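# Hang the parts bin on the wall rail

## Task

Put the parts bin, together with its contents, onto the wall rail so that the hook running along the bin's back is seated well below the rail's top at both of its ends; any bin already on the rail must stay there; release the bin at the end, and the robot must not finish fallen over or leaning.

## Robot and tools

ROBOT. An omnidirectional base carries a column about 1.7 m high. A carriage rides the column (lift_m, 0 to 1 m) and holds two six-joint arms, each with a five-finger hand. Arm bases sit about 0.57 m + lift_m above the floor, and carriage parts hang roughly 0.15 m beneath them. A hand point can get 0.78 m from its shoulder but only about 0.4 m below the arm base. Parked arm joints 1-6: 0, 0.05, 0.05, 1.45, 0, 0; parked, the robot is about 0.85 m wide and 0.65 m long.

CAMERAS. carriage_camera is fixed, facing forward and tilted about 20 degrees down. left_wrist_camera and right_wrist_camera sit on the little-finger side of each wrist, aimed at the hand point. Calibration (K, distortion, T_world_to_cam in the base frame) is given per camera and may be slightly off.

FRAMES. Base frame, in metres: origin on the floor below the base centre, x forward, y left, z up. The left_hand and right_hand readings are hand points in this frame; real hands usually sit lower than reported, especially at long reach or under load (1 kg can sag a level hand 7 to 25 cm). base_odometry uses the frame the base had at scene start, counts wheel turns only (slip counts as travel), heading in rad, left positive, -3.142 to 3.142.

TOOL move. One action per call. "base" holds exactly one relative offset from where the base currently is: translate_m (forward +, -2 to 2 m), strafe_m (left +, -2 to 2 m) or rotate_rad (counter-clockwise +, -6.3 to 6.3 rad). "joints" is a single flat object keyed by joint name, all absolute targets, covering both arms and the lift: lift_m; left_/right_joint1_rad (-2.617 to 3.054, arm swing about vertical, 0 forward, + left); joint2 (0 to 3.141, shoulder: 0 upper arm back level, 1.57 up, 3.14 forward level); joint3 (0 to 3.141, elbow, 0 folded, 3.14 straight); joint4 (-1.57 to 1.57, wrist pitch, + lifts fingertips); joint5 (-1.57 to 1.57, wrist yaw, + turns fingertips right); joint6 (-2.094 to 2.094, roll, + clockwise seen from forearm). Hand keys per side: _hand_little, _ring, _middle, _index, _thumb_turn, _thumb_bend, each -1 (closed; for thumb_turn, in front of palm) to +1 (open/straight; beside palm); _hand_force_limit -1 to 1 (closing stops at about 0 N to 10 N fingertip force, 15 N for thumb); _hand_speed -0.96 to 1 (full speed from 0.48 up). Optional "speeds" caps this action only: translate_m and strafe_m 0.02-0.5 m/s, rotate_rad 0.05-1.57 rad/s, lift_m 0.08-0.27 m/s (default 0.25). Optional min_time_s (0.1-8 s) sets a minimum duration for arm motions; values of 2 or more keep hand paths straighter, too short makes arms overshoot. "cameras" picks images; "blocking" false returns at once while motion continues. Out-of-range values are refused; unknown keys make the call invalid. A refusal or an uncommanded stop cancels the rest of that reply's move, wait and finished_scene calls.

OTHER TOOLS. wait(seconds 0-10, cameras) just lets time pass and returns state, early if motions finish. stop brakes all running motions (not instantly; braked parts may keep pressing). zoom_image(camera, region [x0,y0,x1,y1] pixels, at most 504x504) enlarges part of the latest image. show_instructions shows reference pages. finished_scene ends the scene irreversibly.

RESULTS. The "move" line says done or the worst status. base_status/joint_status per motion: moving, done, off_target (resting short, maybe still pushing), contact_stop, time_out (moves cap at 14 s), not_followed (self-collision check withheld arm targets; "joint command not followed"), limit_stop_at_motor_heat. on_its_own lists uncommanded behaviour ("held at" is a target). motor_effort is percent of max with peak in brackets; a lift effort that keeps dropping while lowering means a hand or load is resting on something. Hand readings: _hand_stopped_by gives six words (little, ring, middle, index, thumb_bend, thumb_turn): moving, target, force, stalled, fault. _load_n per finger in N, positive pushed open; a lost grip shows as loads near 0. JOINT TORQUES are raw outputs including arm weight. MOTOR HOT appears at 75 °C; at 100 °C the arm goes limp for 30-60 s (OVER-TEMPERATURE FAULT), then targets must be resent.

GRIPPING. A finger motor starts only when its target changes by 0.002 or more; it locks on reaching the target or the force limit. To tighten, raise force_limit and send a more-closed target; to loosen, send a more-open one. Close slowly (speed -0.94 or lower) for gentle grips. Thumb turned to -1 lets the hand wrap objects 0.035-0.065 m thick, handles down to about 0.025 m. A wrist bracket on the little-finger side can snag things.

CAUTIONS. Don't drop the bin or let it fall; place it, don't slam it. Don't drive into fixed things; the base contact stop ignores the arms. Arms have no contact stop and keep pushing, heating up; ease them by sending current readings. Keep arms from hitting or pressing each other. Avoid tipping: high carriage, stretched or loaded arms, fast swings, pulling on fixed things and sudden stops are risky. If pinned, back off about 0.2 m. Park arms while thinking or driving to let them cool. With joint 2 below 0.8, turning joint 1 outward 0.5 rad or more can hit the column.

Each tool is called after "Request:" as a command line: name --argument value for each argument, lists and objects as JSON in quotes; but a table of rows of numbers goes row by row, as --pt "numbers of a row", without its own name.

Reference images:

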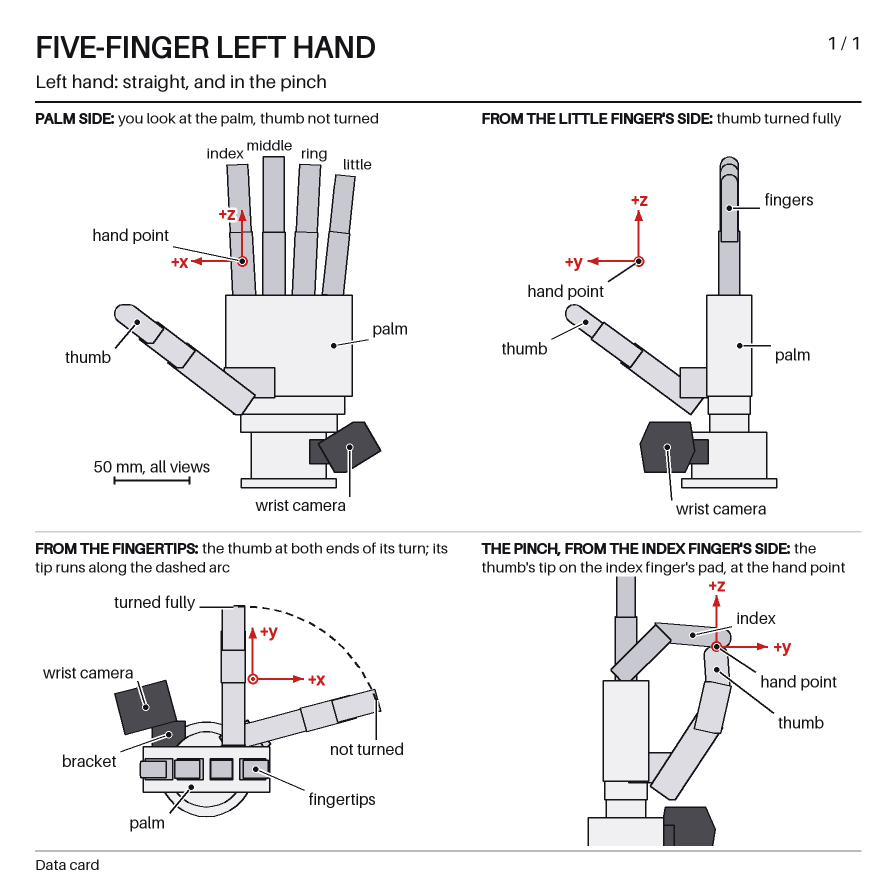

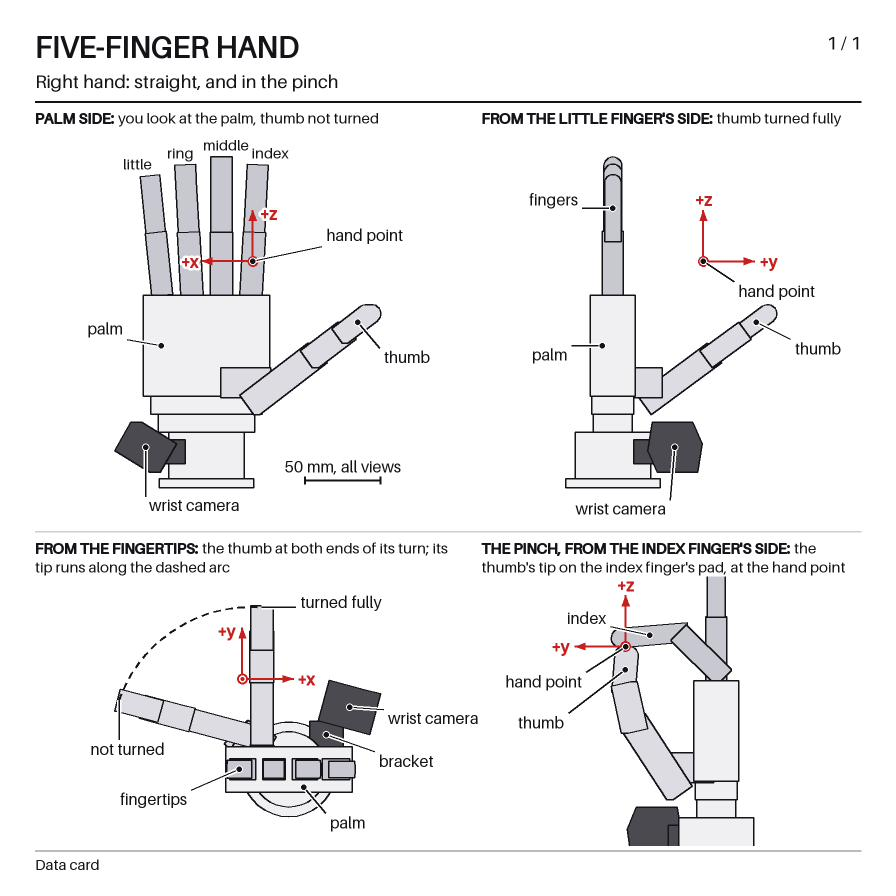

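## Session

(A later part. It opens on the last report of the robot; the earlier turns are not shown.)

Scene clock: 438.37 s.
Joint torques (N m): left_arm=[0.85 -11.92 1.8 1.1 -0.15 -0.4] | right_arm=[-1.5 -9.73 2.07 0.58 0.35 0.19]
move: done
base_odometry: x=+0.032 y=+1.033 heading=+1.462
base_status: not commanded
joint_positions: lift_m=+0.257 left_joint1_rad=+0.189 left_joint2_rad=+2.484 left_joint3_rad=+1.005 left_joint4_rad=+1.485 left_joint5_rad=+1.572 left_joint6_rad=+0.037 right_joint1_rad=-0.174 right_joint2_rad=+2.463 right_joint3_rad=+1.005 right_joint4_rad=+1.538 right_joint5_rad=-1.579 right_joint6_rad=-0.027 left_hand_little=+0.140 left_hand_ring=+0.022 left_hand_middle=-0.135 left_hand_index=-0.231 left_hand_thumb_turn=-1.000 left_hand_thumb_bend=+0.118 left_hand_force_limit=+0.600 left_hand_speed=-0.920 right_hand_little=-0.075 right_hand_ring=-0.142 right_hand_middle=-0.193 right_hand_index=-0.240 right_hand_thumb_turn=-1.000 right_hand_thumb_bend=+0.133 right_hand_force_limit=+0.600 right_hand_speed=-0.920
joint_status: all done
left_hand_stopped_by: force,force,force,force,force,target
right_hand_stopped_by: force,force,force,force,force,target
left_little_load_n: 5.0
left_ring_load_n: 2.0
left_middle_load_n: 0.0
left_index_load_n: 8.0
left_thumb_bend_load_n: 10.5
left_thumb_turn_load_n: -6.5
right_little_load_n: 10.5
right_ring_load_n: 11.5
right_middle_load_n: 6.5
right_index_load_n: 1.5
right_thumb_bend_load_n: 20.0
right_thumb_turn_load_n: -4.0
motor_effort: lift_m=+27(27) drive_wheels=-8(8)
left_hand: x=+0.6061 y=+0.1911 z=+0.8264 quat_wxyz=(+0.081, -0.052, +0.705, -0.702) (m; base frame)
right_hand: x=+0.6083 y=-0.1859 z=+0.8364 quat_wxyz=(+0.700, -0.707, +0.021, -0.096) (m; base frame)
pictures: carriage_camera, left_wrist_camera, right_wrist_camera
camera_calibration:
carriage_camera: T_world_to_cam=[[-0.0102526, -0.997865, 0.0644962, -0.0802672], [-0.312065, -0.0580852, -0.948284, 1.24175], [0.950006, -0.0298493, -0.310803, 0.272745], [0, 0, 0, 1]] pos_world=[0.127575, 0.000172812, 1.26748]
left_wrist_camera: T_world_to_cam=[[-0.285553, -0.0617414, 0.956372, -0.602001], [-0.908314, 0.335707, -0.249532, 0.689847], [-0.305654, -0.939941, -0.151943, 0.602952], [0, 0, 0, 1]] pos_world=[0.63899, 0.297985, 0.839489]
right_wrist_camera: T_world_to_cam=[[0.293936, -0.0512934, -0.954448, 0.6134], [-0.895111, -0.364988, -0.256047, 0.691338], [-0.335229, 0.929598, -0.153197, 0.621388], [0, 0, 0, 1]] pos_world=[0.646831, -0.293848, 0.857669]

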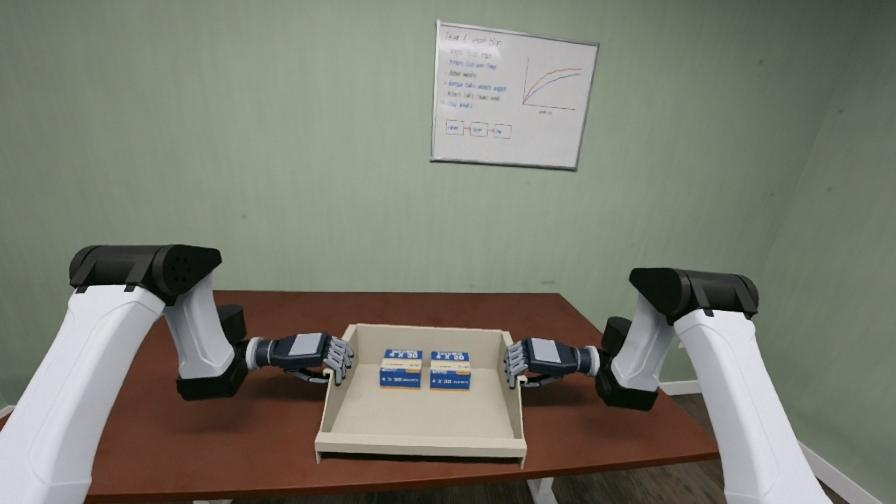

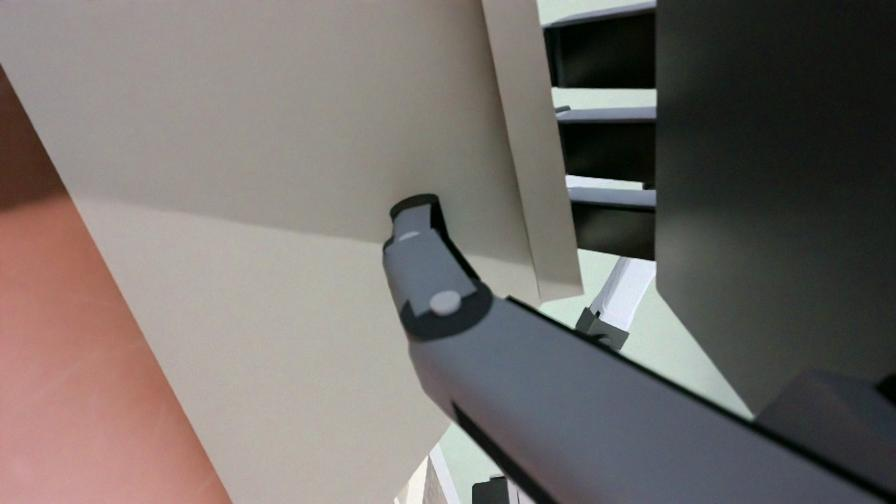

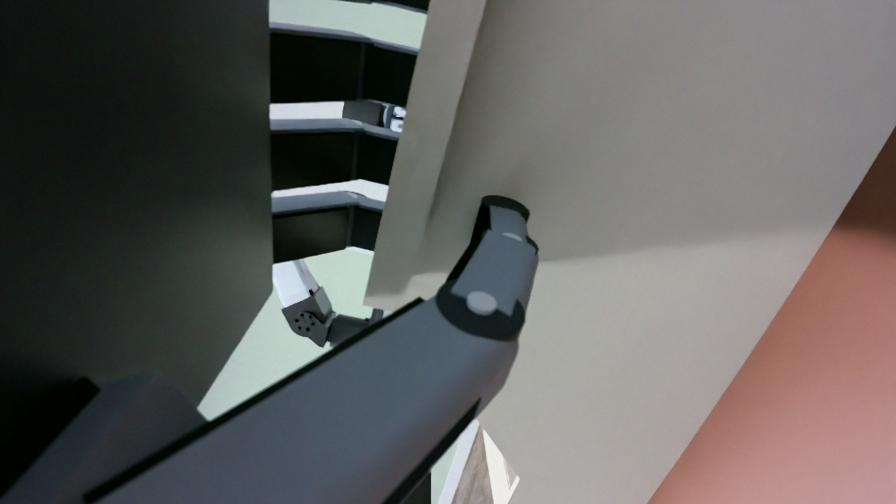

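Request:
move --joints '{"lift_m": 0.25}' --speeds '{"lift_m": 0.08}'

Request:
move --joints '{"left_hand_speed": -0.7, "right_hand_speed": -0.7, "left_hand_thumb_bend": 0.7, "right_hand_thumb_bend": 0.7, "left_hand_index": 1, "left_hand_middle": 1, "left_hand_ring": 1, "left_hand_little": 1, "right_hand_index": 1, "right_hand_middle": 1, "right_hand_ring": 1, "right_hand_little": 1, "left_joint1_rad": 0.225, "right_joint1_rad": -0.215}' --cameras '["all"]'

Request:
zoom_image --camera "carriage_camera" --region '[240, 300, 640, 490]'

Scene clock: 456.23 s.
Joint torques (N m): left_arm=[0.9 -10.74 1.84 0.87 -0.13 -0.17] | right_arm=[-1.37 -8.51 2.37 0.38 0.38 0.03]
move: done
base_odometry: x=+0.032 y=+1.033 heading=+1.462
base_status: not commanded
joint_positions: lift_m=+0.250 left_joint1_rad=+0.189 left_joint2_rad=+2.473 left_joint3_rad=+1.005 left_joint4_rad=+1.504 left_joint5_rad=+1.573 left_joint6_rad=+0.017 right_joint1_rad=-0.173 right_joint2_rad=+2.450 right_joint3_rad=+1.005 right_joint4_rad=+1.551 right_joint5_rad=-1.579 right_joint6_rad=-0.010 left_hand_little=+0.140 left_hand_ring=+0.022 left_hand_middle=-0.135 left_hand_index=-0.231 left_hand_thumb_turn=-1.000 left_hand_thumb_bend=+0.116 left_hand_force_limit=+0.600 left_hand_speed=-0.920 right_hand_little=-0.075 right_hand_ring=-0.141 right_hand_middle=-0.193 right_hand_index=-0.240 right_hand_thumb_turn=-1.000 right_hand_thumb_bend=+0.133 right_hand_force_limit=+0.600 right_hand_speed=-0.920
joint_status: all done
left_hand_stopped_by: force,force,force,force,force,target
right_hand_stopped_by: force,force,force,force,force,target
left_little_load_n: 4.5
left_ring_load_n: 3.0
left_middle_load_n: 0.0
left_index_load_n: 10.0
left_thumb_bend_load_n: 4.5
left_thumb_turn_load_n: -3.5
right_little_load_n: 10.5
right_ring_load_n: 12.5
right_middle_load_n: 7.5
right_index_load_n: 2.0
right_thumb_bend_load_n: 16.0
right_thumb_turn_load_n: -3.5
motor_effort: lift_m=+24(25) drive_wheels=-7(8)
left_hand: x=+0.6072 y=+0.1913 z=+0.8248 quat_wxyz=(+0.084, -0.048, +0.706, -0.702) (m; base frame)
right_hand: x=+0.6095 y=-0.1860 z=+0.8352 quat_wxyz=(+0.700, -0.707, +0.017, -0.099) (m; base frame)
pictures: none

Scene clock: 458.20 s.
Joint torques (N m): left_arm=[0.61 -10.8 1.84 1.19 -0.08 -0.14] | right_arm=[-0.39 -8.57 2.15 1.23 0.19 0.03]
move: done
base_odometry: x=+0.032 y=+1.033 heading=+1.462
base_status: not commanded
joint_positions: lift_m=+0.250 left_joint1_rad=+0.218 left_joint2_rad=+2.473 left_joint3_rad=+1.005 left_joint4_rad=+1.477 left_joint5_rad=+1.567 left_joint6_rad=+0.010 right_joint1_rad=-0.211 right_joint2_rad=+2.450 right_joint3_rad=+1.005 right_joint4_rad=+1.482 right_joint5_rad=-1.568 right_joint6_rad=-0.008 left_hand_little=+1.000 left_hand_ring=+1.000 left_hand_middle=+1.000 left_hand_index=+1.000 left_hand_thumb_turn=-1.000 left_hand_thumb_bend=+0.700 left_hand_force_limit=+0.600 left_hand_speed=-0.700 right_hand_little=+1.000 right_hand_ring=+1.000 right_hand_middle=+1.000 right_hand_index=+1.000 right_hand_thumb_turn=-1.000 right_hand_thumb_bend=+0.700 right_hand_force_limit=+0.600 right_hand_speed=-0.700
joint_status: all done
left_hand_stopped_by: target,target,target,target,target,target
right_hand_stopped_by: target,target,target,target,target,target
left_little_load_n: 0.0
left_ring_load_n: 0.0
left_middle_load_n: 0.0
left_index_load_n: 0.0
left_thumb_bend_load_n: 0.0
left_thumb_turn_load_n: 0.0
right_little_load_n: 0.0
right_ring_load_n: 0.0
right_middle_load_n: 0.0
right_index_load_n: -0.5
right_thumb_bend_load_n: 0.0
right_thumb_turn_load_n: 0.0
motor_effort: lift_m=+25(25) drive_wheels=-7(8)
left_hand: x=+0.6098 y=+0.2020 z=+0.8236 quat_wxyz=(+0.085, -0.071, +0.703, -0.702) (m; base frame)
right_hand: x=+0.6122 y=-0.2001 z=+0.8320 quat_wxyz=(+0.701, -0.705, +0.060, -0.091) (m; base frame)
pictures: carriage_camera, left_wrist_camera, right_wrist_camera
camera_calibration:
carriage_camera: T_world_to_cam=[[-0.0102526, -0.997865, 0.0644962, -0.0798287], [-0.312065, -0.0580852, -0.948284, 1.2353], [0.950006, -0.0298493, -0.310803, 0.270632], [0, 0, 0, 1]] pos_world=[0.127575, 0.000172812, 1.26068]
left_wrist_camera: T_world_to_cam=[[-0.261953, -0.0662522, 0.962804, -0.61643], [-0.924187, 0.304555, -0.23049, 0.689125], [-0.277956, -0.950188, -0.141008, 0.590098], [0, 0, 0, 1]] pos_world=[0.639426, 0.309988, 0.835547]
right_wrist_camera: T_world_to_cam=[[0.232748, -0.0520242, -0.971145, 0.658432], [-0.925713, -0.317965, -0.204827, 0.674148], [-0.298134, 0.946674, -0.122165, 0.590118], [0, 0, 0, 1]] pos_world=[0.646753, -0.310039, 0.849608]

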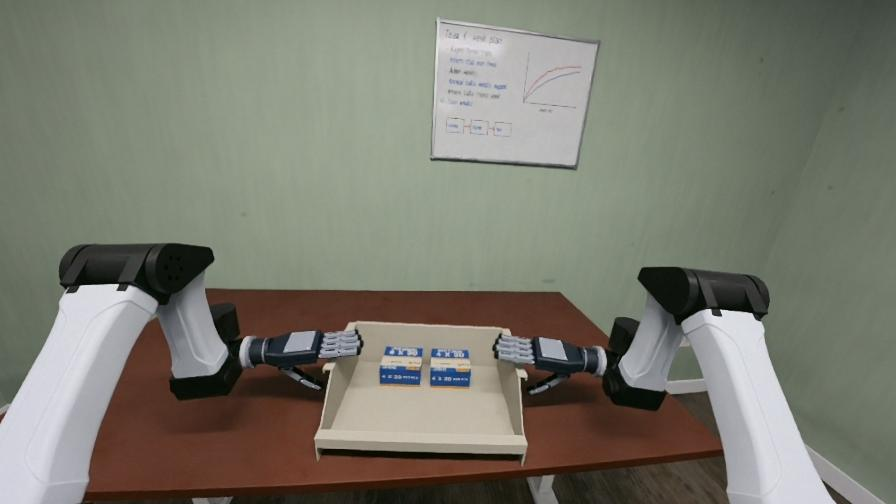

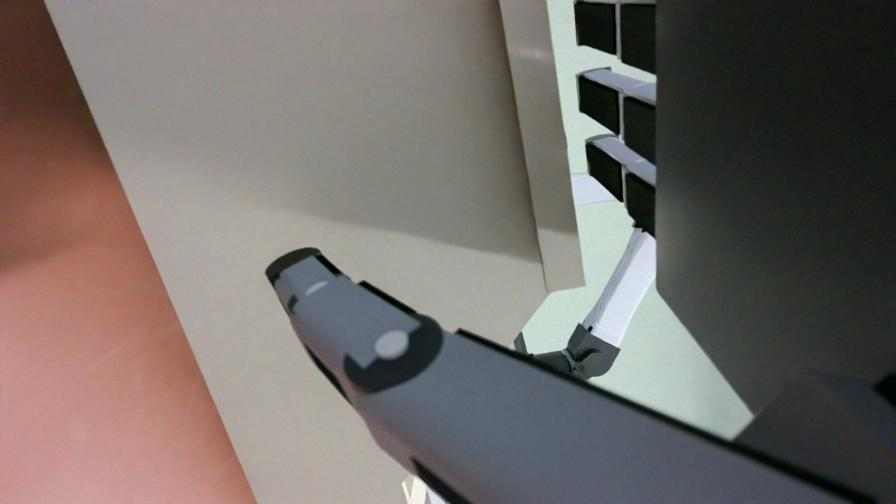

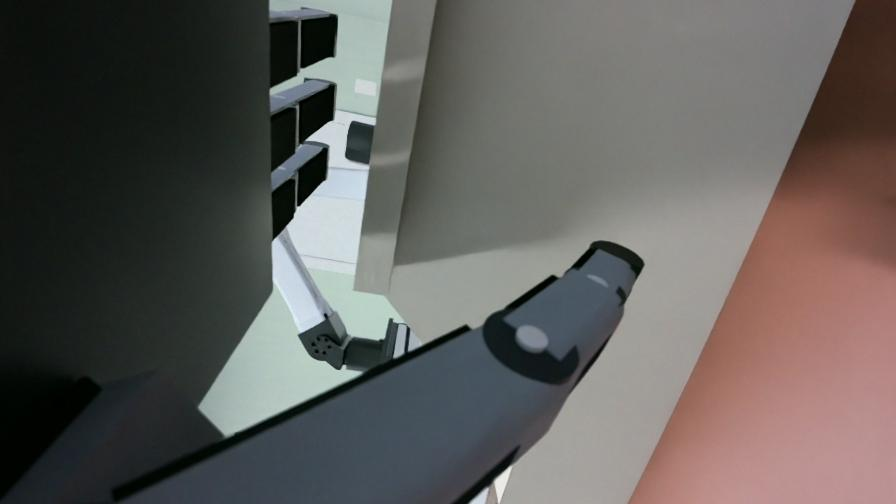

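Scaled by 1.260 from the camera's 896x504 image, which has a finer 1280x720 frame.

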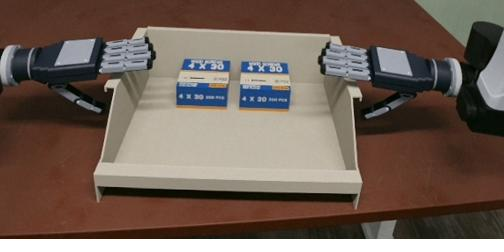

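Request:
move --base '{"translate_m": 0.046}' --speeds '{"translate_m": 0.1}'

Request:
move --joints '{"left_joint1_rad": 0.2, "right_joint1_rad": -0.187, "right_joint2_rad": 2.49, "right_joint4_rad": 1.49}' --cameras '["all"]'

Request:
zoom_image --camera "carriage_camera" --region '[240, 300, 640, 490]'

Scene clock: 470.10 s.
Joint torques (N m): left_arm=[0.55 -10.82 1.84 1.2 -0.07 -0.14] | right_arm=[-0.27 -8.55 2.26 1.25 0.18 0]
move: done
base_odometry: x=+0.037 y=+1.079 heading=+1.462
base_status: done
joint_positions: lift_m=+0.250 left_joint1_rad=+0.218 left_joint2_rad=+2.473 left_joint3_rad=+1.005 left_joint4_rad=+1.476 left_joint5_rad=+1.565 left_joint6_rad=+0.010 right_joint1_rad=-0.211 right_joint2_rad=+2.450 right_joint3_rad=+1.005 right_joint4_rad=+1.480 right_joint5_rad=-1.566 right_joint6_rad=-0.008 left_hand_little=+1.000 left_hand_ring=+1.000 left_hand_middle=+1.000 left_hand_index=+1.000 left_hand_thumb_turn=-1.000 left_hand_thumb_bend=+0.700 left_hand_force_limit=+0.600 left_hand_speed=-0.700 right_hand_little=+1.000 right_hand_ring=+1.000 right_hand_middle=+1.000 right_hand_index=+1.000 right_hand_thumb_turn=-1.000 right_hand_thumb_bend=+0.700 right_hand_force_limit=+0.600 right_hand_speed=-0.700
joint_status: not commanded
left_hand_stopped_by: target,target,target,target,target,target
right_hand_stopped_by: target,target,target,target,target,target
left_little_load_n: 0.0
left_ring_load_n: 0.0
left_middle_load_n: 0.0
left_index_load_n: 0.0
left_thumb_bend_load_n: 0.0
left_thumb_turn_load_n: 0.0
right_little_load_n: 0.0
right_ring_load_n: 0.0
right_middle_load_n: 0.0
right_index_load_n: 0.0
right_thumb_bend_load_n: 0.0
right_thumb_turn_load_n: 0.0
motor_effort: lift_m=+25(26) drive_wheels=-7(13)
left_hand: x=+0.6102 y=+0.2023 z=+0.8236 quat_wxyz=(+0.085, -0.073, +0.703, -0.702) (m; base frame)
right_hand: x=+0.6126 y=-0.2002 z=+0.8319 quat_wxyz=(+0.701, -0.704, +0.061, -0.092) (m; base frame)
pictures: none

Scene clock: 470.70 s.
Joint torques (N m): left_arm=[-0.61 -10.81 1.84 1.2 -0.06 -0.14] | right_arm=[0.12 -8.92 2.18 1.47 0.18 0.02]
move: done
base_odometry: x=+0.037 y=+1.079 heading=+1.462
base_status: not commanded
joint_positions: lift_m=+0.250 left_joint1_rad=+0.207 left_joint2_rad=+2.473 left_joint3_rad=+1.005 left_joint4_rad=+1.476 left_joint5_rad=+1.565 left_joint6_rad=+0.010 right_joint1_rad=-0.188 right_joint2_rad=+2.474 right_joint3_rad=+1.005 right_joint4_rad=+1.483 right_joint5_rad=-1.566 right_joint6_rad=-0.008 left_hand_little=+1.000 left_hand_ring=+1.000 left_hand_middle=+1.000 left_hand_index=+1.000 left_hand_thumb_turn=-1.000 left_hand_thumb_bend=+0.700 left_hand_force_limit=+0.600 left_hand_speed=-0.700 right_hand_little=+1.000 right_hand_ring=+1.000 right_hand_middle=+1.000 right_hand_index=+1.000 right_hand_thumb_turn=-1.000 right_hand_thumb_bend=+0.700 right_hand_force_limit=+0.600 right_hand_speed=-0.700
joint_status: all done
left_hand_stopped_by: target,target,target,target,target,target
right_hand_stopped_by: target,target,target,target,target,target
left_little_load_n: 0.0
left_ring_load_n: 0.0
left_middle_load_n: 0.0
left_index_load_n: 0.0
left_thumb_bend_load_n: 0.0
left_thumb_turn_load_n: 0.0
right_little_load_n: -0.5
right_ring_load_n: 0.0
right_middle_load_n: 0.0
right_index_load_n: 0.0
right_thumb_bend_load_n: 0.0
right_thumb_turn_load_n: 0.0
motor_effort: lift_m=+25(26) drive_wheels=-6(7)
left_hand: x=+0.6089 y=+0.1980 z=+0.8236 quat_wxyz=(+0.081, -0.069, +0.704, -0.702) (m; base frame)
right_hand: x=+0.6070 y=-0.1907 z=+0.8238 quat_wxyz=(+0.703, -0.704, +0.061, -0.076) (m; base frame)
pictures: carriage_camera, left_wrist_camera, right_wrist_camera
camera_calibration:
carriage_camera: T_world_to_cam=[[-0.0102526, -0.997865, 0.0644962, -0.0798222], [-0.312065, -0.0580852, -0.948284, 1.23521], [0.950006, -0.0298493, -0.310803, 0.270601], [0, 0, 0, 1]] pos_world=[0.127575, 0.000172812, 1.26058]
left_wrist_camera: T_world_to_cam=[[-0.261464, -0.0637586, 0.963105, -0.617946], [-0.921853, 0.312206, -0.229596, 0.685833], [-0.286049, -0.947872, -0.140407, 0.589986], [0, 0, 0, 1]] pos_world=[0.639432, 0.305711, 0.835449]
right_wrist_camera: T_world_to_cam=[[0.211464, -0.0430802, -0.976436, 0.67114], [-0.923557, -0.335775, -0.185198, 0.649644], [-0.319885, 0.940956, -0.110791, 0.581377], [0, 0, 0, 1]] pos_world=[0.644034, -0.300003, 0.840049]

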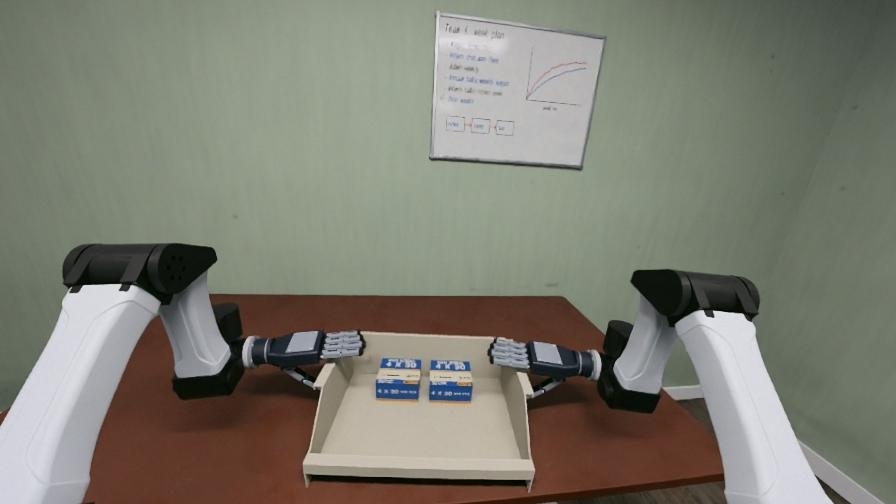

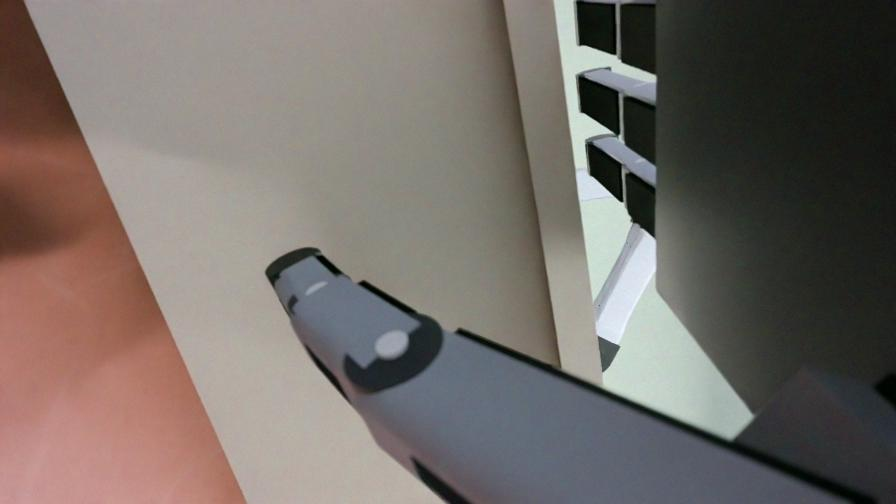

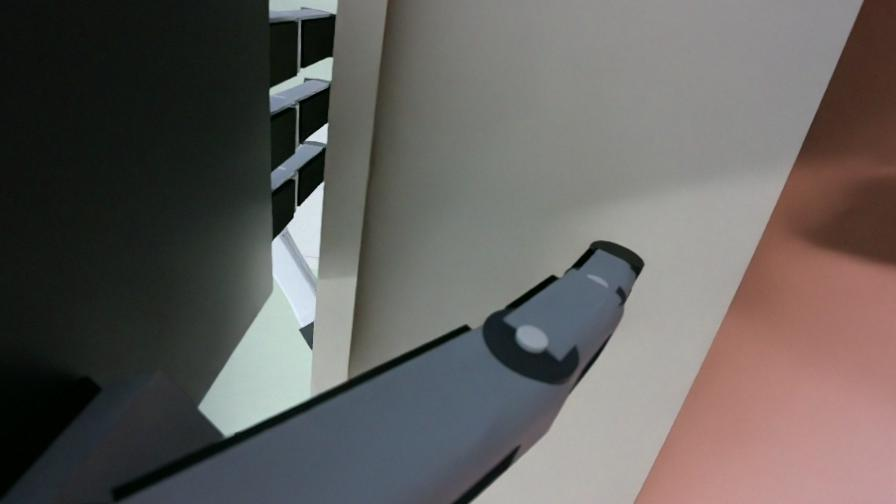

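Scaled by 1.260 from the camera's 896x504 image, which has a finer 1280x720 frame.

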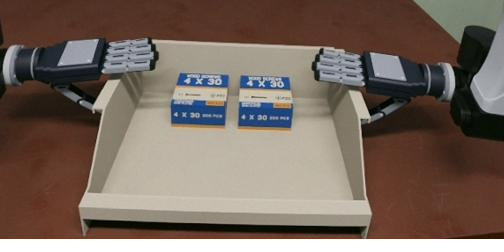

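Request:
move --joints '{"lift_m": 0.255, "left_hand_speed": -0.85, "right_hand_speed": -0.85, "left_hand_force_limit": 0, "right_hand_force_limit": 0, "left_hand_thumb_bend": 0.35, "right_hand_thumb_bend": 0.35, "left_hand_index": 0.2, "left_hand_middle": 0.25, "left_hand_ring": 0.35, "left_hand_little": 0.5, "right_hand_index": 0.2, "right_hand_middle": 0.25, "right_hand_ring": 0.35, "right_hand_little": 0.5}'

Request:
move --joints '{"left_hand_speed": -0.92, "right_hand_speed": -0.92, "left_hand_thumb_bend": -0.4, "right_hand_thumb_bend": -0.4, "left_hand_index": -0.6, "left_hand_middle": -0.6, "left_hand_ring": -0.4, "left_hand_little": -0.4, "right_hand_index": -0.6, "right_hand_middle": -0.6, "right_hand_ring": -0.4, "right_hand_little": -0.4}'

Request:
move --joints '{"left_hand_force_limit": 0.8, "right_hand_force_limit": 0.8, "left_hand_thumb_bend": -0.5, "right_hand_thumb_bend": -0.5, "left_hand_index": -0.7, "left_hand_middle": -0.7, "left_hand_ring": -0.5, "left_hand_little": -0.5, "right_hand_index": -0.7, "right_hand_middle": -0.7, "right_hand_ring": -0.5, "right_hand_little": -0.5}' --cameras '["all"]'

Request:
zoom_image --camera "carriage_camera" --region '[240, 300, 640, 490]'

Scene clock: 487.70 s.
Joint torques (N m): left_arm=[-0.61 -10.82 1.84 1.27 -0.04 -0.14] | right_arm=[0.21 -9.18 2.07 1.38 0.11 0.01]
move: done
base_odometry: x=+0.037 y=+1.079 heading=+1.462
base_status: not commanded
joint_positions: lift_m=+0.255 left_joint1_rad=+0.207 left_joint2_rad=+2.473 left_joint3_rad=+1.005 left_joint4_rad=+1.470 left_joint5_rad=+1.563 left_joint6_rad=+0.010 right_joint1_rad=-0.188 right_joint2_rad=+2.478 right_joint3_rad=+1.005 right_joint4_rad=+1.489 right_joint5_rad=-1.564 right_joint6_rad=-0.008 left_hand_little=+0.500 left_hand_ring=+0.350 left_hand_middle=+0.250 left_hand_index=+0.200 left_hand_thumb_turn=-1.000 left_hand_thumb_bend=+0.350 left_hand_force_limit=+0.000 left_hand_speed=-0.850 right_hand_little=+0.500 right_hand_ring=+0.350 right_hand_middle=+0.250 right_hand_index=+0.200 right_hand_thumb_turn=-1.000 right_hand_thumb_bend=+0.350 right_hand_force_limit=+0.000 right_hand_speed=-0.850
joint_status: all done
left_hand_stopped_by: target,target,target,target,target,target
right_hand_stopped_by: target,target,target,target,target,target
left_little_load_n: 0.0
left_ring_load_n: -0.5
left_middle_load_n: 0.0
left_index_load_n: 0.0
left_thumb_bend_load_n: 0.0
left_thumb_turn_load_n: 0.0
right_little_load_n: 0.0
right_ring_load_n: 0.0
right_middle_load_n: 0.0
right_index_load_n: 0.0
right_thumb_bend_load_n: 0.0
right_thumb_turn_load_n: 0.0
motor_effort: lift_m=+27(33) drive_wheels=+3(7)
left_hand: x=+0.6090 y=+0.1979 z=+0.8281 quat_wxyz=(+0.080, -0.072, +0.703, -0.703) (m; base frame)
right_hand: x=+0.6072 y=-0.1907 z=+0.8277 quat_wxyz=(+0.703, -0.704, +0.060, -0.077) (m; base frame)
pictures: none

Scene clock: 491.47 s.
Joint torques (N m): left_arm=[0.83 -10.81 1.84 1.17 -0.12 -0.15] | right_arm=[-1.07 -9.22 2.15 1.15 0.32 0.09]
move: off_target
base_odometry: x=+0.037 y=+1.079 heading=+1.462
base_status: not commanded
joint_positions: lift_m=+0.255 left_joint1_rad=+0.190 left_joint2_rad=+2.473 left_joint3_rad=+1.005 left_joint4_rad=+1.478 left_joint5_rad=+1.571 left_joint6_rad=+0.012 right_joint1_rad=-0.176 right_joint2_rad=+2.478 right_joint3_rad=+1.005 right_joint4_rad=+1.509 right_joint5_rad=-1.576 right_joint6_rad=-0.013 left_hand_little=+0.135 left_hand_ring=+0.007 left_hand_middle=-0.166 left_hand_index=-0.240 left_hand_thumb_turn=-1.000 left_hand_thumb_bend=+0.181 left_hand_force_limit=+0.000 left_hand_speed=-0.920 right_hand_little=+0.038 right_hand_ring=-0.045 right_hand_middle=-0.181 right_hand_index=-0.239 right_hand_thumb_turn=-1.000 right_hand_thumb_bend=+0.160 right_hand_force_limit=+0.000 right_hand_speed=-0.920
joint_status: left_hand_little off_target (ended at +0.135, target -0.400); left_hand_ring off_target (ended at +0.007, target -0.400); left_hand_middle off_target (ended at -0.166, target -0.600); left_hand_index off_target (ended at -0.240, target -0.600); left_hand_thumb_bend off_target (ended at +0.181, target -0.400); right_hand_little off_target (ended at +0.038, target -0.400); right_hand_ring off_target (ended at -0.045, target -0.400); right_hand_middle off_target (ended at -0.181, target -0.600); right_hand_index off_target (ended at -0.239, target -0.600); right_hand_thumb_bend off_target (ended at +0.160, target -0.400); the others done
left_hand_stopped_by: force,force,force,force,force,target
right_hand_stopped_by: force,force,force,force,force,target
left_little_load_n: 2.5
left_ring_load_n: 0.5
left_middle_load_n: 6.5
left_index_load_n: 6.0
left_thumb_bend_load_n: 10.0
left_thumb_turn_load_n: 1.0
right_little_load_n: 4.5
right_ring_load_n: 0.0
right_middle_load_n: 5.0
right_index_load_n: 6.0
right_thumb_bend_load_n: 10.0
right_thumb_turn_load_n: 2.0
motor_effort: lift_m=+27(27) drive_wheels=+3(3)
left_hand: x=+0.6059 y=+0.1911 z=+0.8284 quat_wxyz=(+0.074, -0.060, +0.705, -0.703) (m; base frame)
right_hand: x=+0.6046 y=-0.1861 z=+0.8284 quat_wxyz=(+0.703, -0.706, +0.043, -0.078) (m; base frame)
pictures: none

Scene clock: 492.23 s.
Joint torques (N m): left_arm=[0.98 -10.81 1.83 1.13 -0.15 -0.17] | right_arm=[-1.21 -9.11 2.17 1.1 0.29 0.1]
move: off_target
base_odometry: x=+0.037 y=+1.079 heading=+1.462
base_status: not commanded
joint_positions: lift_m=+0.255 left_joint1_rad=+0.188 left_joint2_rad=+2.473 left_joint3_rad=+1.005 left_joint4_rad=+1.482 left_joint5_rad=+1.573 left_joint6_rad=+0.013 right_joint1_rad=-0.174 right_joint2_rad=+2.478 right_joint3_rad=+1.005 right_joint4_rad=+1.512 right_joint5_rad=-1.579 right_joint6_rad=-0.015 left_hand_little=+0.078 left_hand_ring=-0.057 left_hand_middle=-0.172 left_hand_index=-0.252 left_hand_thumb_turn=-1.000 left_hand_thumb_bend=+0.179 left_hand_force_limit=+0.800 left_hand_speed=-0.920 right_hand_little=-0.012 right_hand_ring=-0.131 right_hand_middle=-0.193 right_hand_index=-0.250 right_hand_thumb_turn=-1.000 right_hand_thumb_bend=+0.157 right_hand_force_limit=+0.800 right_hand_speed=-0.920
joint_status: left_hand_little off_target (ended at +0.078, target -0.500); left_hand_ring off_target (ended at -0.057, target -0.500); left_hand_middle off_target (ended at -0.172, target -0.700); left_hand_index off_target (ended at -0.252, target -0.700); left_hand_thumb_bend off_target (ended at +0.179, target -0.500); right_hand_little off_target (ended at -0.012, target -0.500); right_hand_ring off_target (ended at -0.131, target -0.500); right_hand_middle off_target (ended at -0.193, target -0.700); right_hand_index off_target (ended at -0.250, target -0.700); right_hand_thumb_bend off_target (ended at +0.157, target -0.500); the others done
left_hand_stopped_by: force,force,force,force,force,target
right_hand_stopped_by: force,force,force,force,force,target
left_little_load_n: 8.0
left_ring_load_n: 10.0
left_middle_load_n: 1.5
left_index_load_n: 6.5
left_thumb_bend_load_n: 15.5
left_thumb_turn_load_n: 2.0
right_little_load_n: 6.0
right_ring_load_n: 9.5
right_middle_load_n: 4.5
right_index_load_n: 6.5
right_thumb_bend_load_n: 15.5
right_thumb_turn_load_n: 3.0
motor_effort: lift_m=+27(27) drive_wheels=+3(3)
left_hand: x=+0.6056 y=+0.1906 z=+0.8285 quat_wxyz=(+0.075, -0.056, +0.705, -0.703) (m; base frame)
right_hand: x=+0.6042 y=-0.1852 z=+0.8285 quat_wxyz=(+0.703, -0.706, +0.039, -0.078) (m; base frame)
pictures: carriage_camera, left_wrist_camera, right_wrist_camera
camera_calibration:
carriage_camera: T_world_to_cam=[[-0.0102526, -0.997865, 0.0644962, -0.0801382], [-0.312065, -0.0580852, -0.948284, 1.23986], [0.950006, -0.0298493, -0.310803, 0.272124], [0, 0, 0, 1]] pos_world=[0.127575, 0.000172812, 1.26548]
left_wrist_camera: T_world_to_cam=[[-0.270957, -0.058275, 0.960826, -0.617544], [-0.911167, 0.337413, -0.236488, 0.68061], [-0.310414, -0.939551, -0.144523, 0.599352], [0, 0, 0, 1]] pos_world=[0.638869, 0.297488, 0.840928]
right_wrist_camera: T_world_to_cam=[[0.24366, -0.0426687, -0.968922, 0.65095], [-0.907493, -0.362501, -0.212249, 0.657546], [-0.342179, 0.931006, -0.127049, 0.600948], [0, 0, 0, 1]] pos_world=[0.64374, -0.29335, 0.846633]

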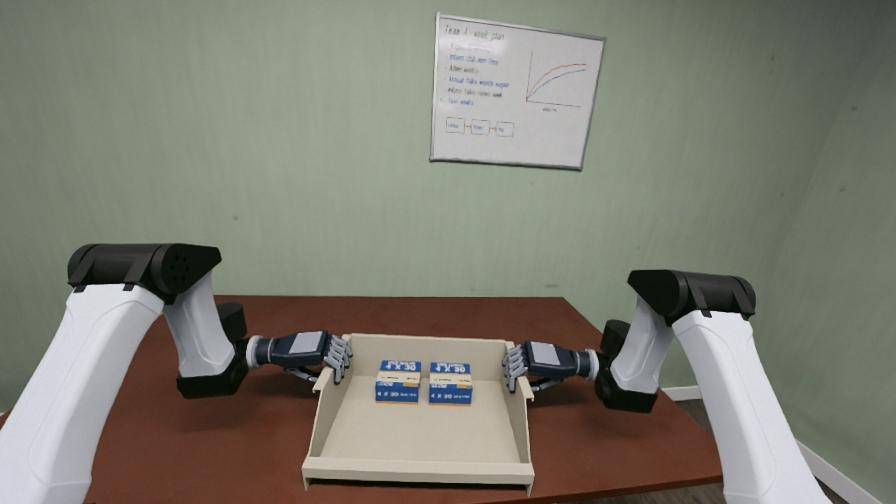

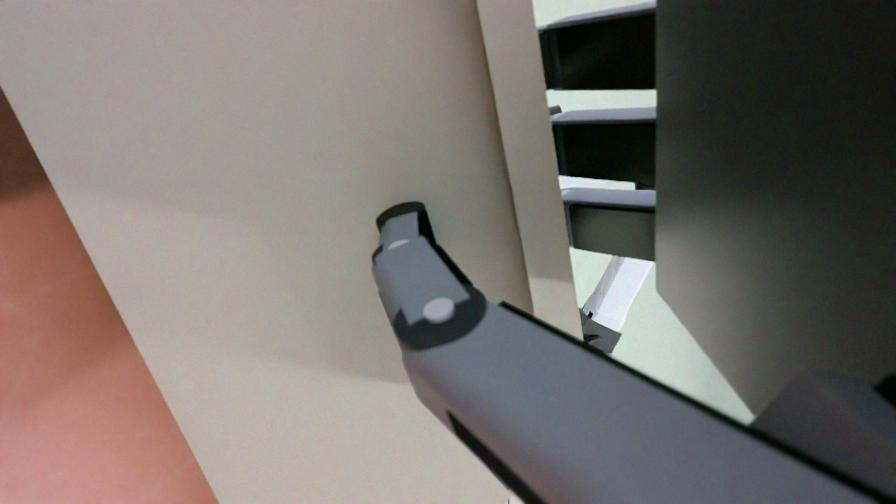

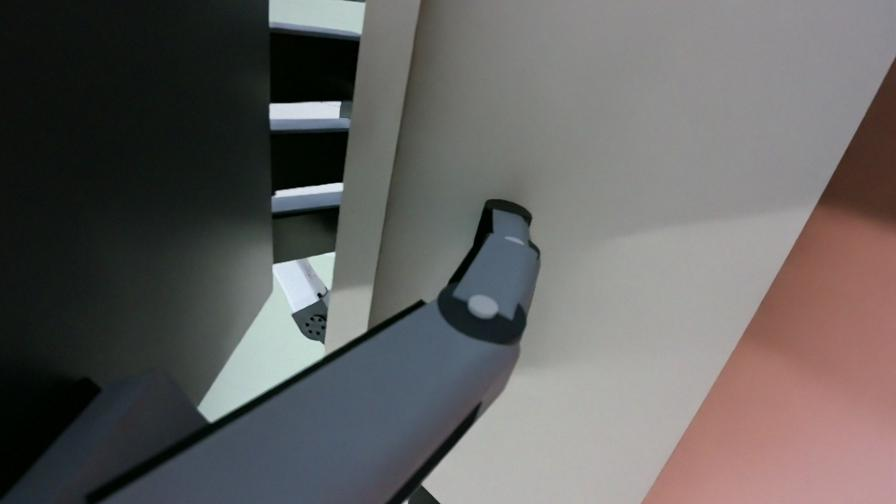

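Scaled by 1.260 from the camera's 896x504 image, which has a finer 1280x720 frame.

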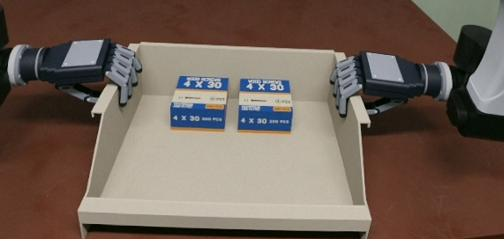

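Good grip. Lift slowly.

Request:
move --joints '{"lift_m": 0.32}' --speeds '{"lift_m": 0.08}' --cameras '["carriage_camera"]'

Request:
move --joints '{"lift_m": 0.38}' --speeds '{"lift_m": 0.08}' --cameras '["all"]'

Request:
zoom_image --camera "carriage_camera" --region '[240, 300, 640, 490]'

Scene clock: 496.43 s.
Joint torques (N m): left_arm=[0.98 -11.97 2.18 1.61 -0.11 -0.21] | right_arm=[-0.85 -11.28 2.58 1.78 0.25 0.11]
move: done
base_odometry: x=+0.037 y=+1.079 heading=+1.462
base_status: not commanded
joint_positions: lift_m=+0.320 left_joint1_rad=+0.188 left_joint2_rad=+2.486 left_joint3_rad=+0.999 left_joint4_rad=+1.439 left_joint5_rad=+1.574 left_joint6_rad=+0.016 right_joint1_rad=-0.177 right_joint2_rad=+2.499 right_joint3_rad=+0.999 right_joint4_rad=+1.455 right_joint5_rad=-1.579 right_joint6_rad=-0.016 left_hand_little=+0.078 left_hand_ring=-0.057 left_hand_middle=-0.172 left_hand_index=-0.252 left_hand_thumb_turn=-1.000 left_hand_thumb_bend=+0.181 left_hand_force_limit=+0.800 left_hand_speed=-0.920 right_hand_little=-0.012 right_hand_ring=-0.131 right_hand_middle=-0.193 right_hand_index=-0.250 right_hand_thumb_turn=-1.000 right_hand_thumb_bend=+0.158 right_hand_force_limit=+0.800 right_hand_speed=-0.920
joint_status: all done
left_hand_stopped_by: force,force,force,force,force,target
right_hand_stopped_by: force,force,force,force,force,target
left_little_load_n: 6.5
left_ring_load_n: 11.5
left_middle_load_n: 0.0
left_index_load_n: 3.0
left_thumb_bend_load_n: 26.5
left_thumb_turn_load_n: -2.5
right_little_load_n: 4.5
right_ring_load_n: 8.0
right_middle_load_n: 3.0
right_index_load_n: 5.0
right_thumb_bend_load_n: 19.5
right_thumb_turn_load_n: 1.5
motor_effort: lift_m=+29(33) drive_wheels=-6(6)
left_hand: x=+0.5998 y=+0.1895 z=+0.8866 quat_wxyz=(+0.054, -0.076, +0.703, -0.705) (m; base frame)
right_hand: x=+0.5964 y=-0.1852 z=+0.8829 quat_wxyz=(+0.706, -0.704, +0.070, -0.050) (m; base frame)
pictures: carriage_camera
camera_calibration:
carriage_camera: T_world_to_cam=[[-0.0102526, -0.997865, 0.0644962, -0.0843176], [-0.312065, -0.0580852, -0.948284, 1.3013], [0.950006, -0.0298493, -0.310803, 0.292264], [0, 0, 0, 1]] pos_world=[0.127575, 0.000172812, 1.33028]

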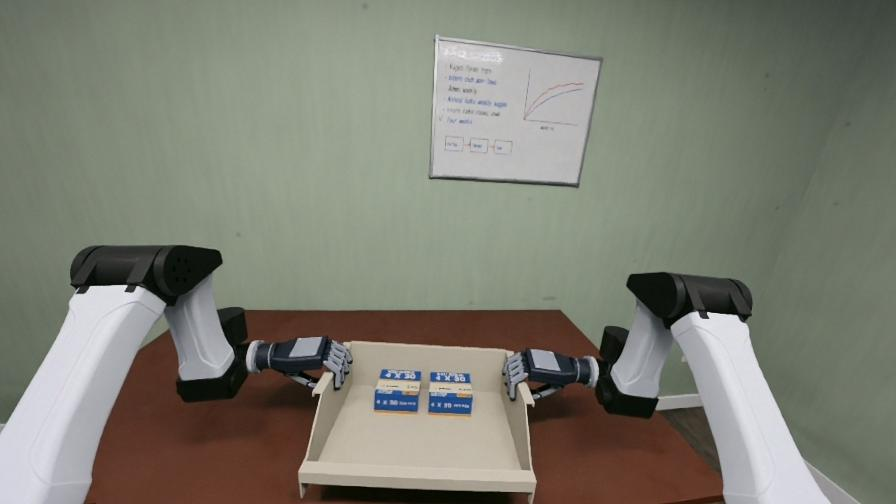

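Scene clock: 497.67 s.
Joint torques (N m): left_arm=[0.96 -12.48 2.26 1.65 -0.1 -0.19] | right_arm=[-0.91 -11.7 2.65 1.82 0.25 0.08]
move: done
base_odometry: x=+0.037 y=+1.079 heading=+1.462
base_status: not commanded
joint_positions: lift_m=+0.380 left_joint1_rad=+0.188 left_joint2_rad=+2.490 left_joint3_rad=+0.999 left_joint4_rad=+1.437 left_joint5_rad=+1.574 left_joint6_rad=+0.018 right_joint1_rad=-0.178 right_joint2_rad=+2.503 right_joint3_rad=+0.998 right_joint4_rad=+1.451 right_joint5_rad=-1.579 right_joint6_rad=-0.015 left_hand_little=+0.078 left_hand_ring=-0.057 left_hand_middle=-0.172 left_hand_index=-0.252 left_hand_thumb_turn=-1.000 left_hand_thumb_bend=+0.181 left_hand_force_limit=+0.800 left_hand_speed=-0.920 right_hand_little=-0.012 right_hand_ring=-0.131 right_hand_middle=-0.193 right_hand_index=-0.250 right_hand_thumb_turn=-1.000 right_hand_thumb_bend=+0.158 right_hand_force_limit=+0.800 right_hand_speed=-0.920
joint_status: all done
left_hand_stopped_by: force,force,force,force,force,target
right_hand_stopped_by: force,force,force,force,force,target
left_little_load_n: 6.5
left_ring_load_n: 12.5
left_middle_load_n: 0.0
left_index_load_n: 3.0
left_thumb_bend_load_n: 27.0
left_thumb_turn_load_n: -2.5
right_little_load_n: 5.0
right_ring_load_n: 8.0
right_middle_load_n: 3.5
right_index_load_n: 5.0
right_thumb_bend_load_n: 20.0
right_thumb_turn_load_n: 1.0
motor_effort: lift_m=+29(35) drive_wheels=-6(7)
left_hand: x=+0.5991 y=+0.1894 z=+0.9449 quat_wxyz=(+0.053, -0.078, +0.703, -0.705) (m; base frame)
right_hand: x=+0.5954 y=-0.1853 z=+0.9413 quat_wxyz=(+0.706, -0.703, +0.074, -0.046) (m; base frame)
pictures: carriage_camera, left_wrist_camera, right_wrist_camera
camera_calibration:
carriage_camera: T_world_to_cam=[[-0.0102526, -0.997865, 0.0644962, -0.0881874], [-0.312065, -0.0580852, -0.948284, 1.3582], [0.950006, -0.0298493, -0.310803, 0.310912], [0, 0, 0, 1]] pos_world=[0.127575, 0.000172812, 1.39028]
left_wrist_camera: T_world_to_cam=[[-0.211443, -0.046795, 0.976269, -0.783521], [-0.923975, 0.335257, -0.184047, 0.661154], [-0.318688, -0.940964, -0.114125, 0.589495], [0, 0, 0, 1]] pos_world=[0.633084, 0.296372, 0.953887]
right_wrist_camera: T_world_to_cam=[[0.153443, -0.0275524, -0.987773, 0.836653], [-0.924929, -0.355831, -0.133755, 0.611222], [-0.347795, 0.934144, -0.0800836, 0.572077], [0, 0, 0, 1]] pos_world=[0.635924, -0.293859, 0.953992]

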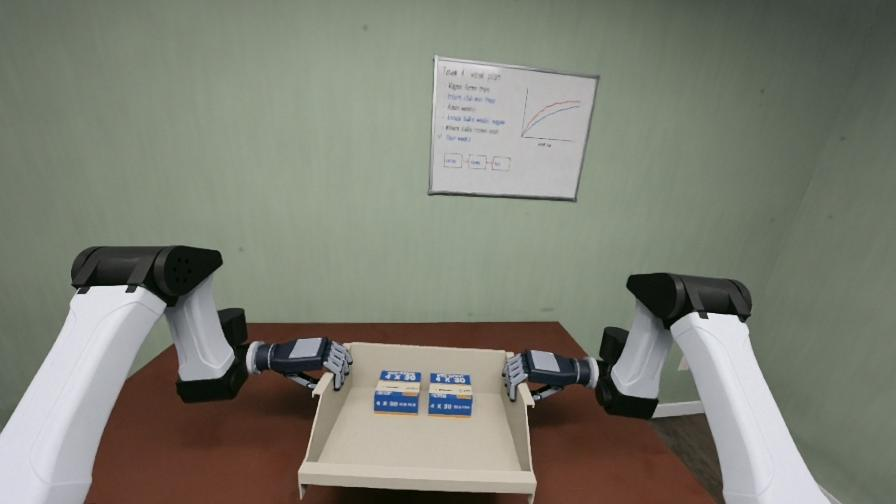

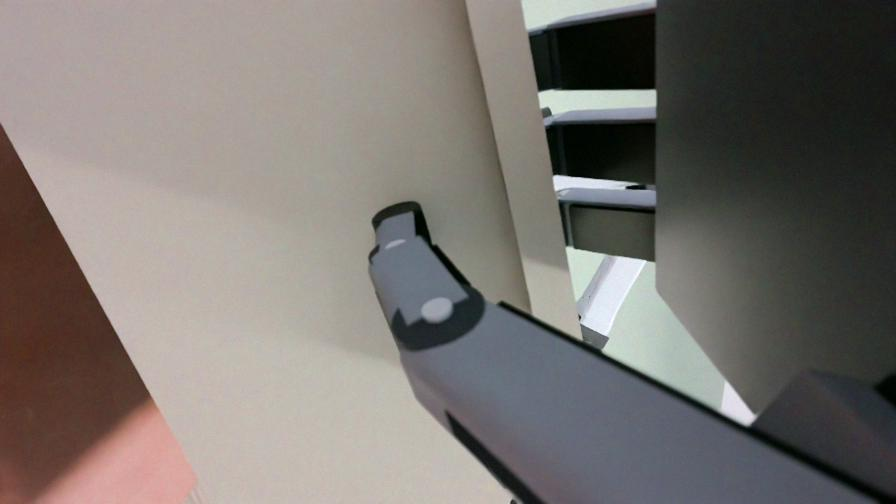

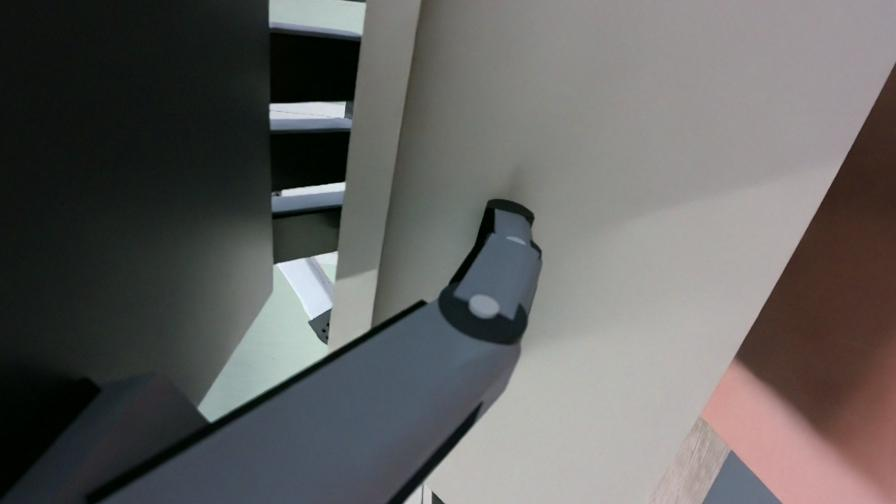

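Scaled by 1.260 from the camera's 896x504 image, which has a finer 1280x720 frame.

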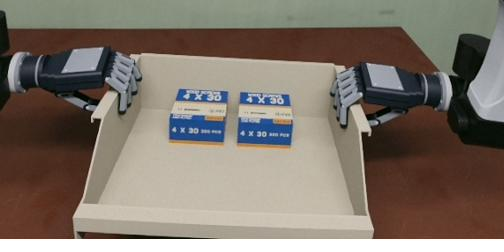

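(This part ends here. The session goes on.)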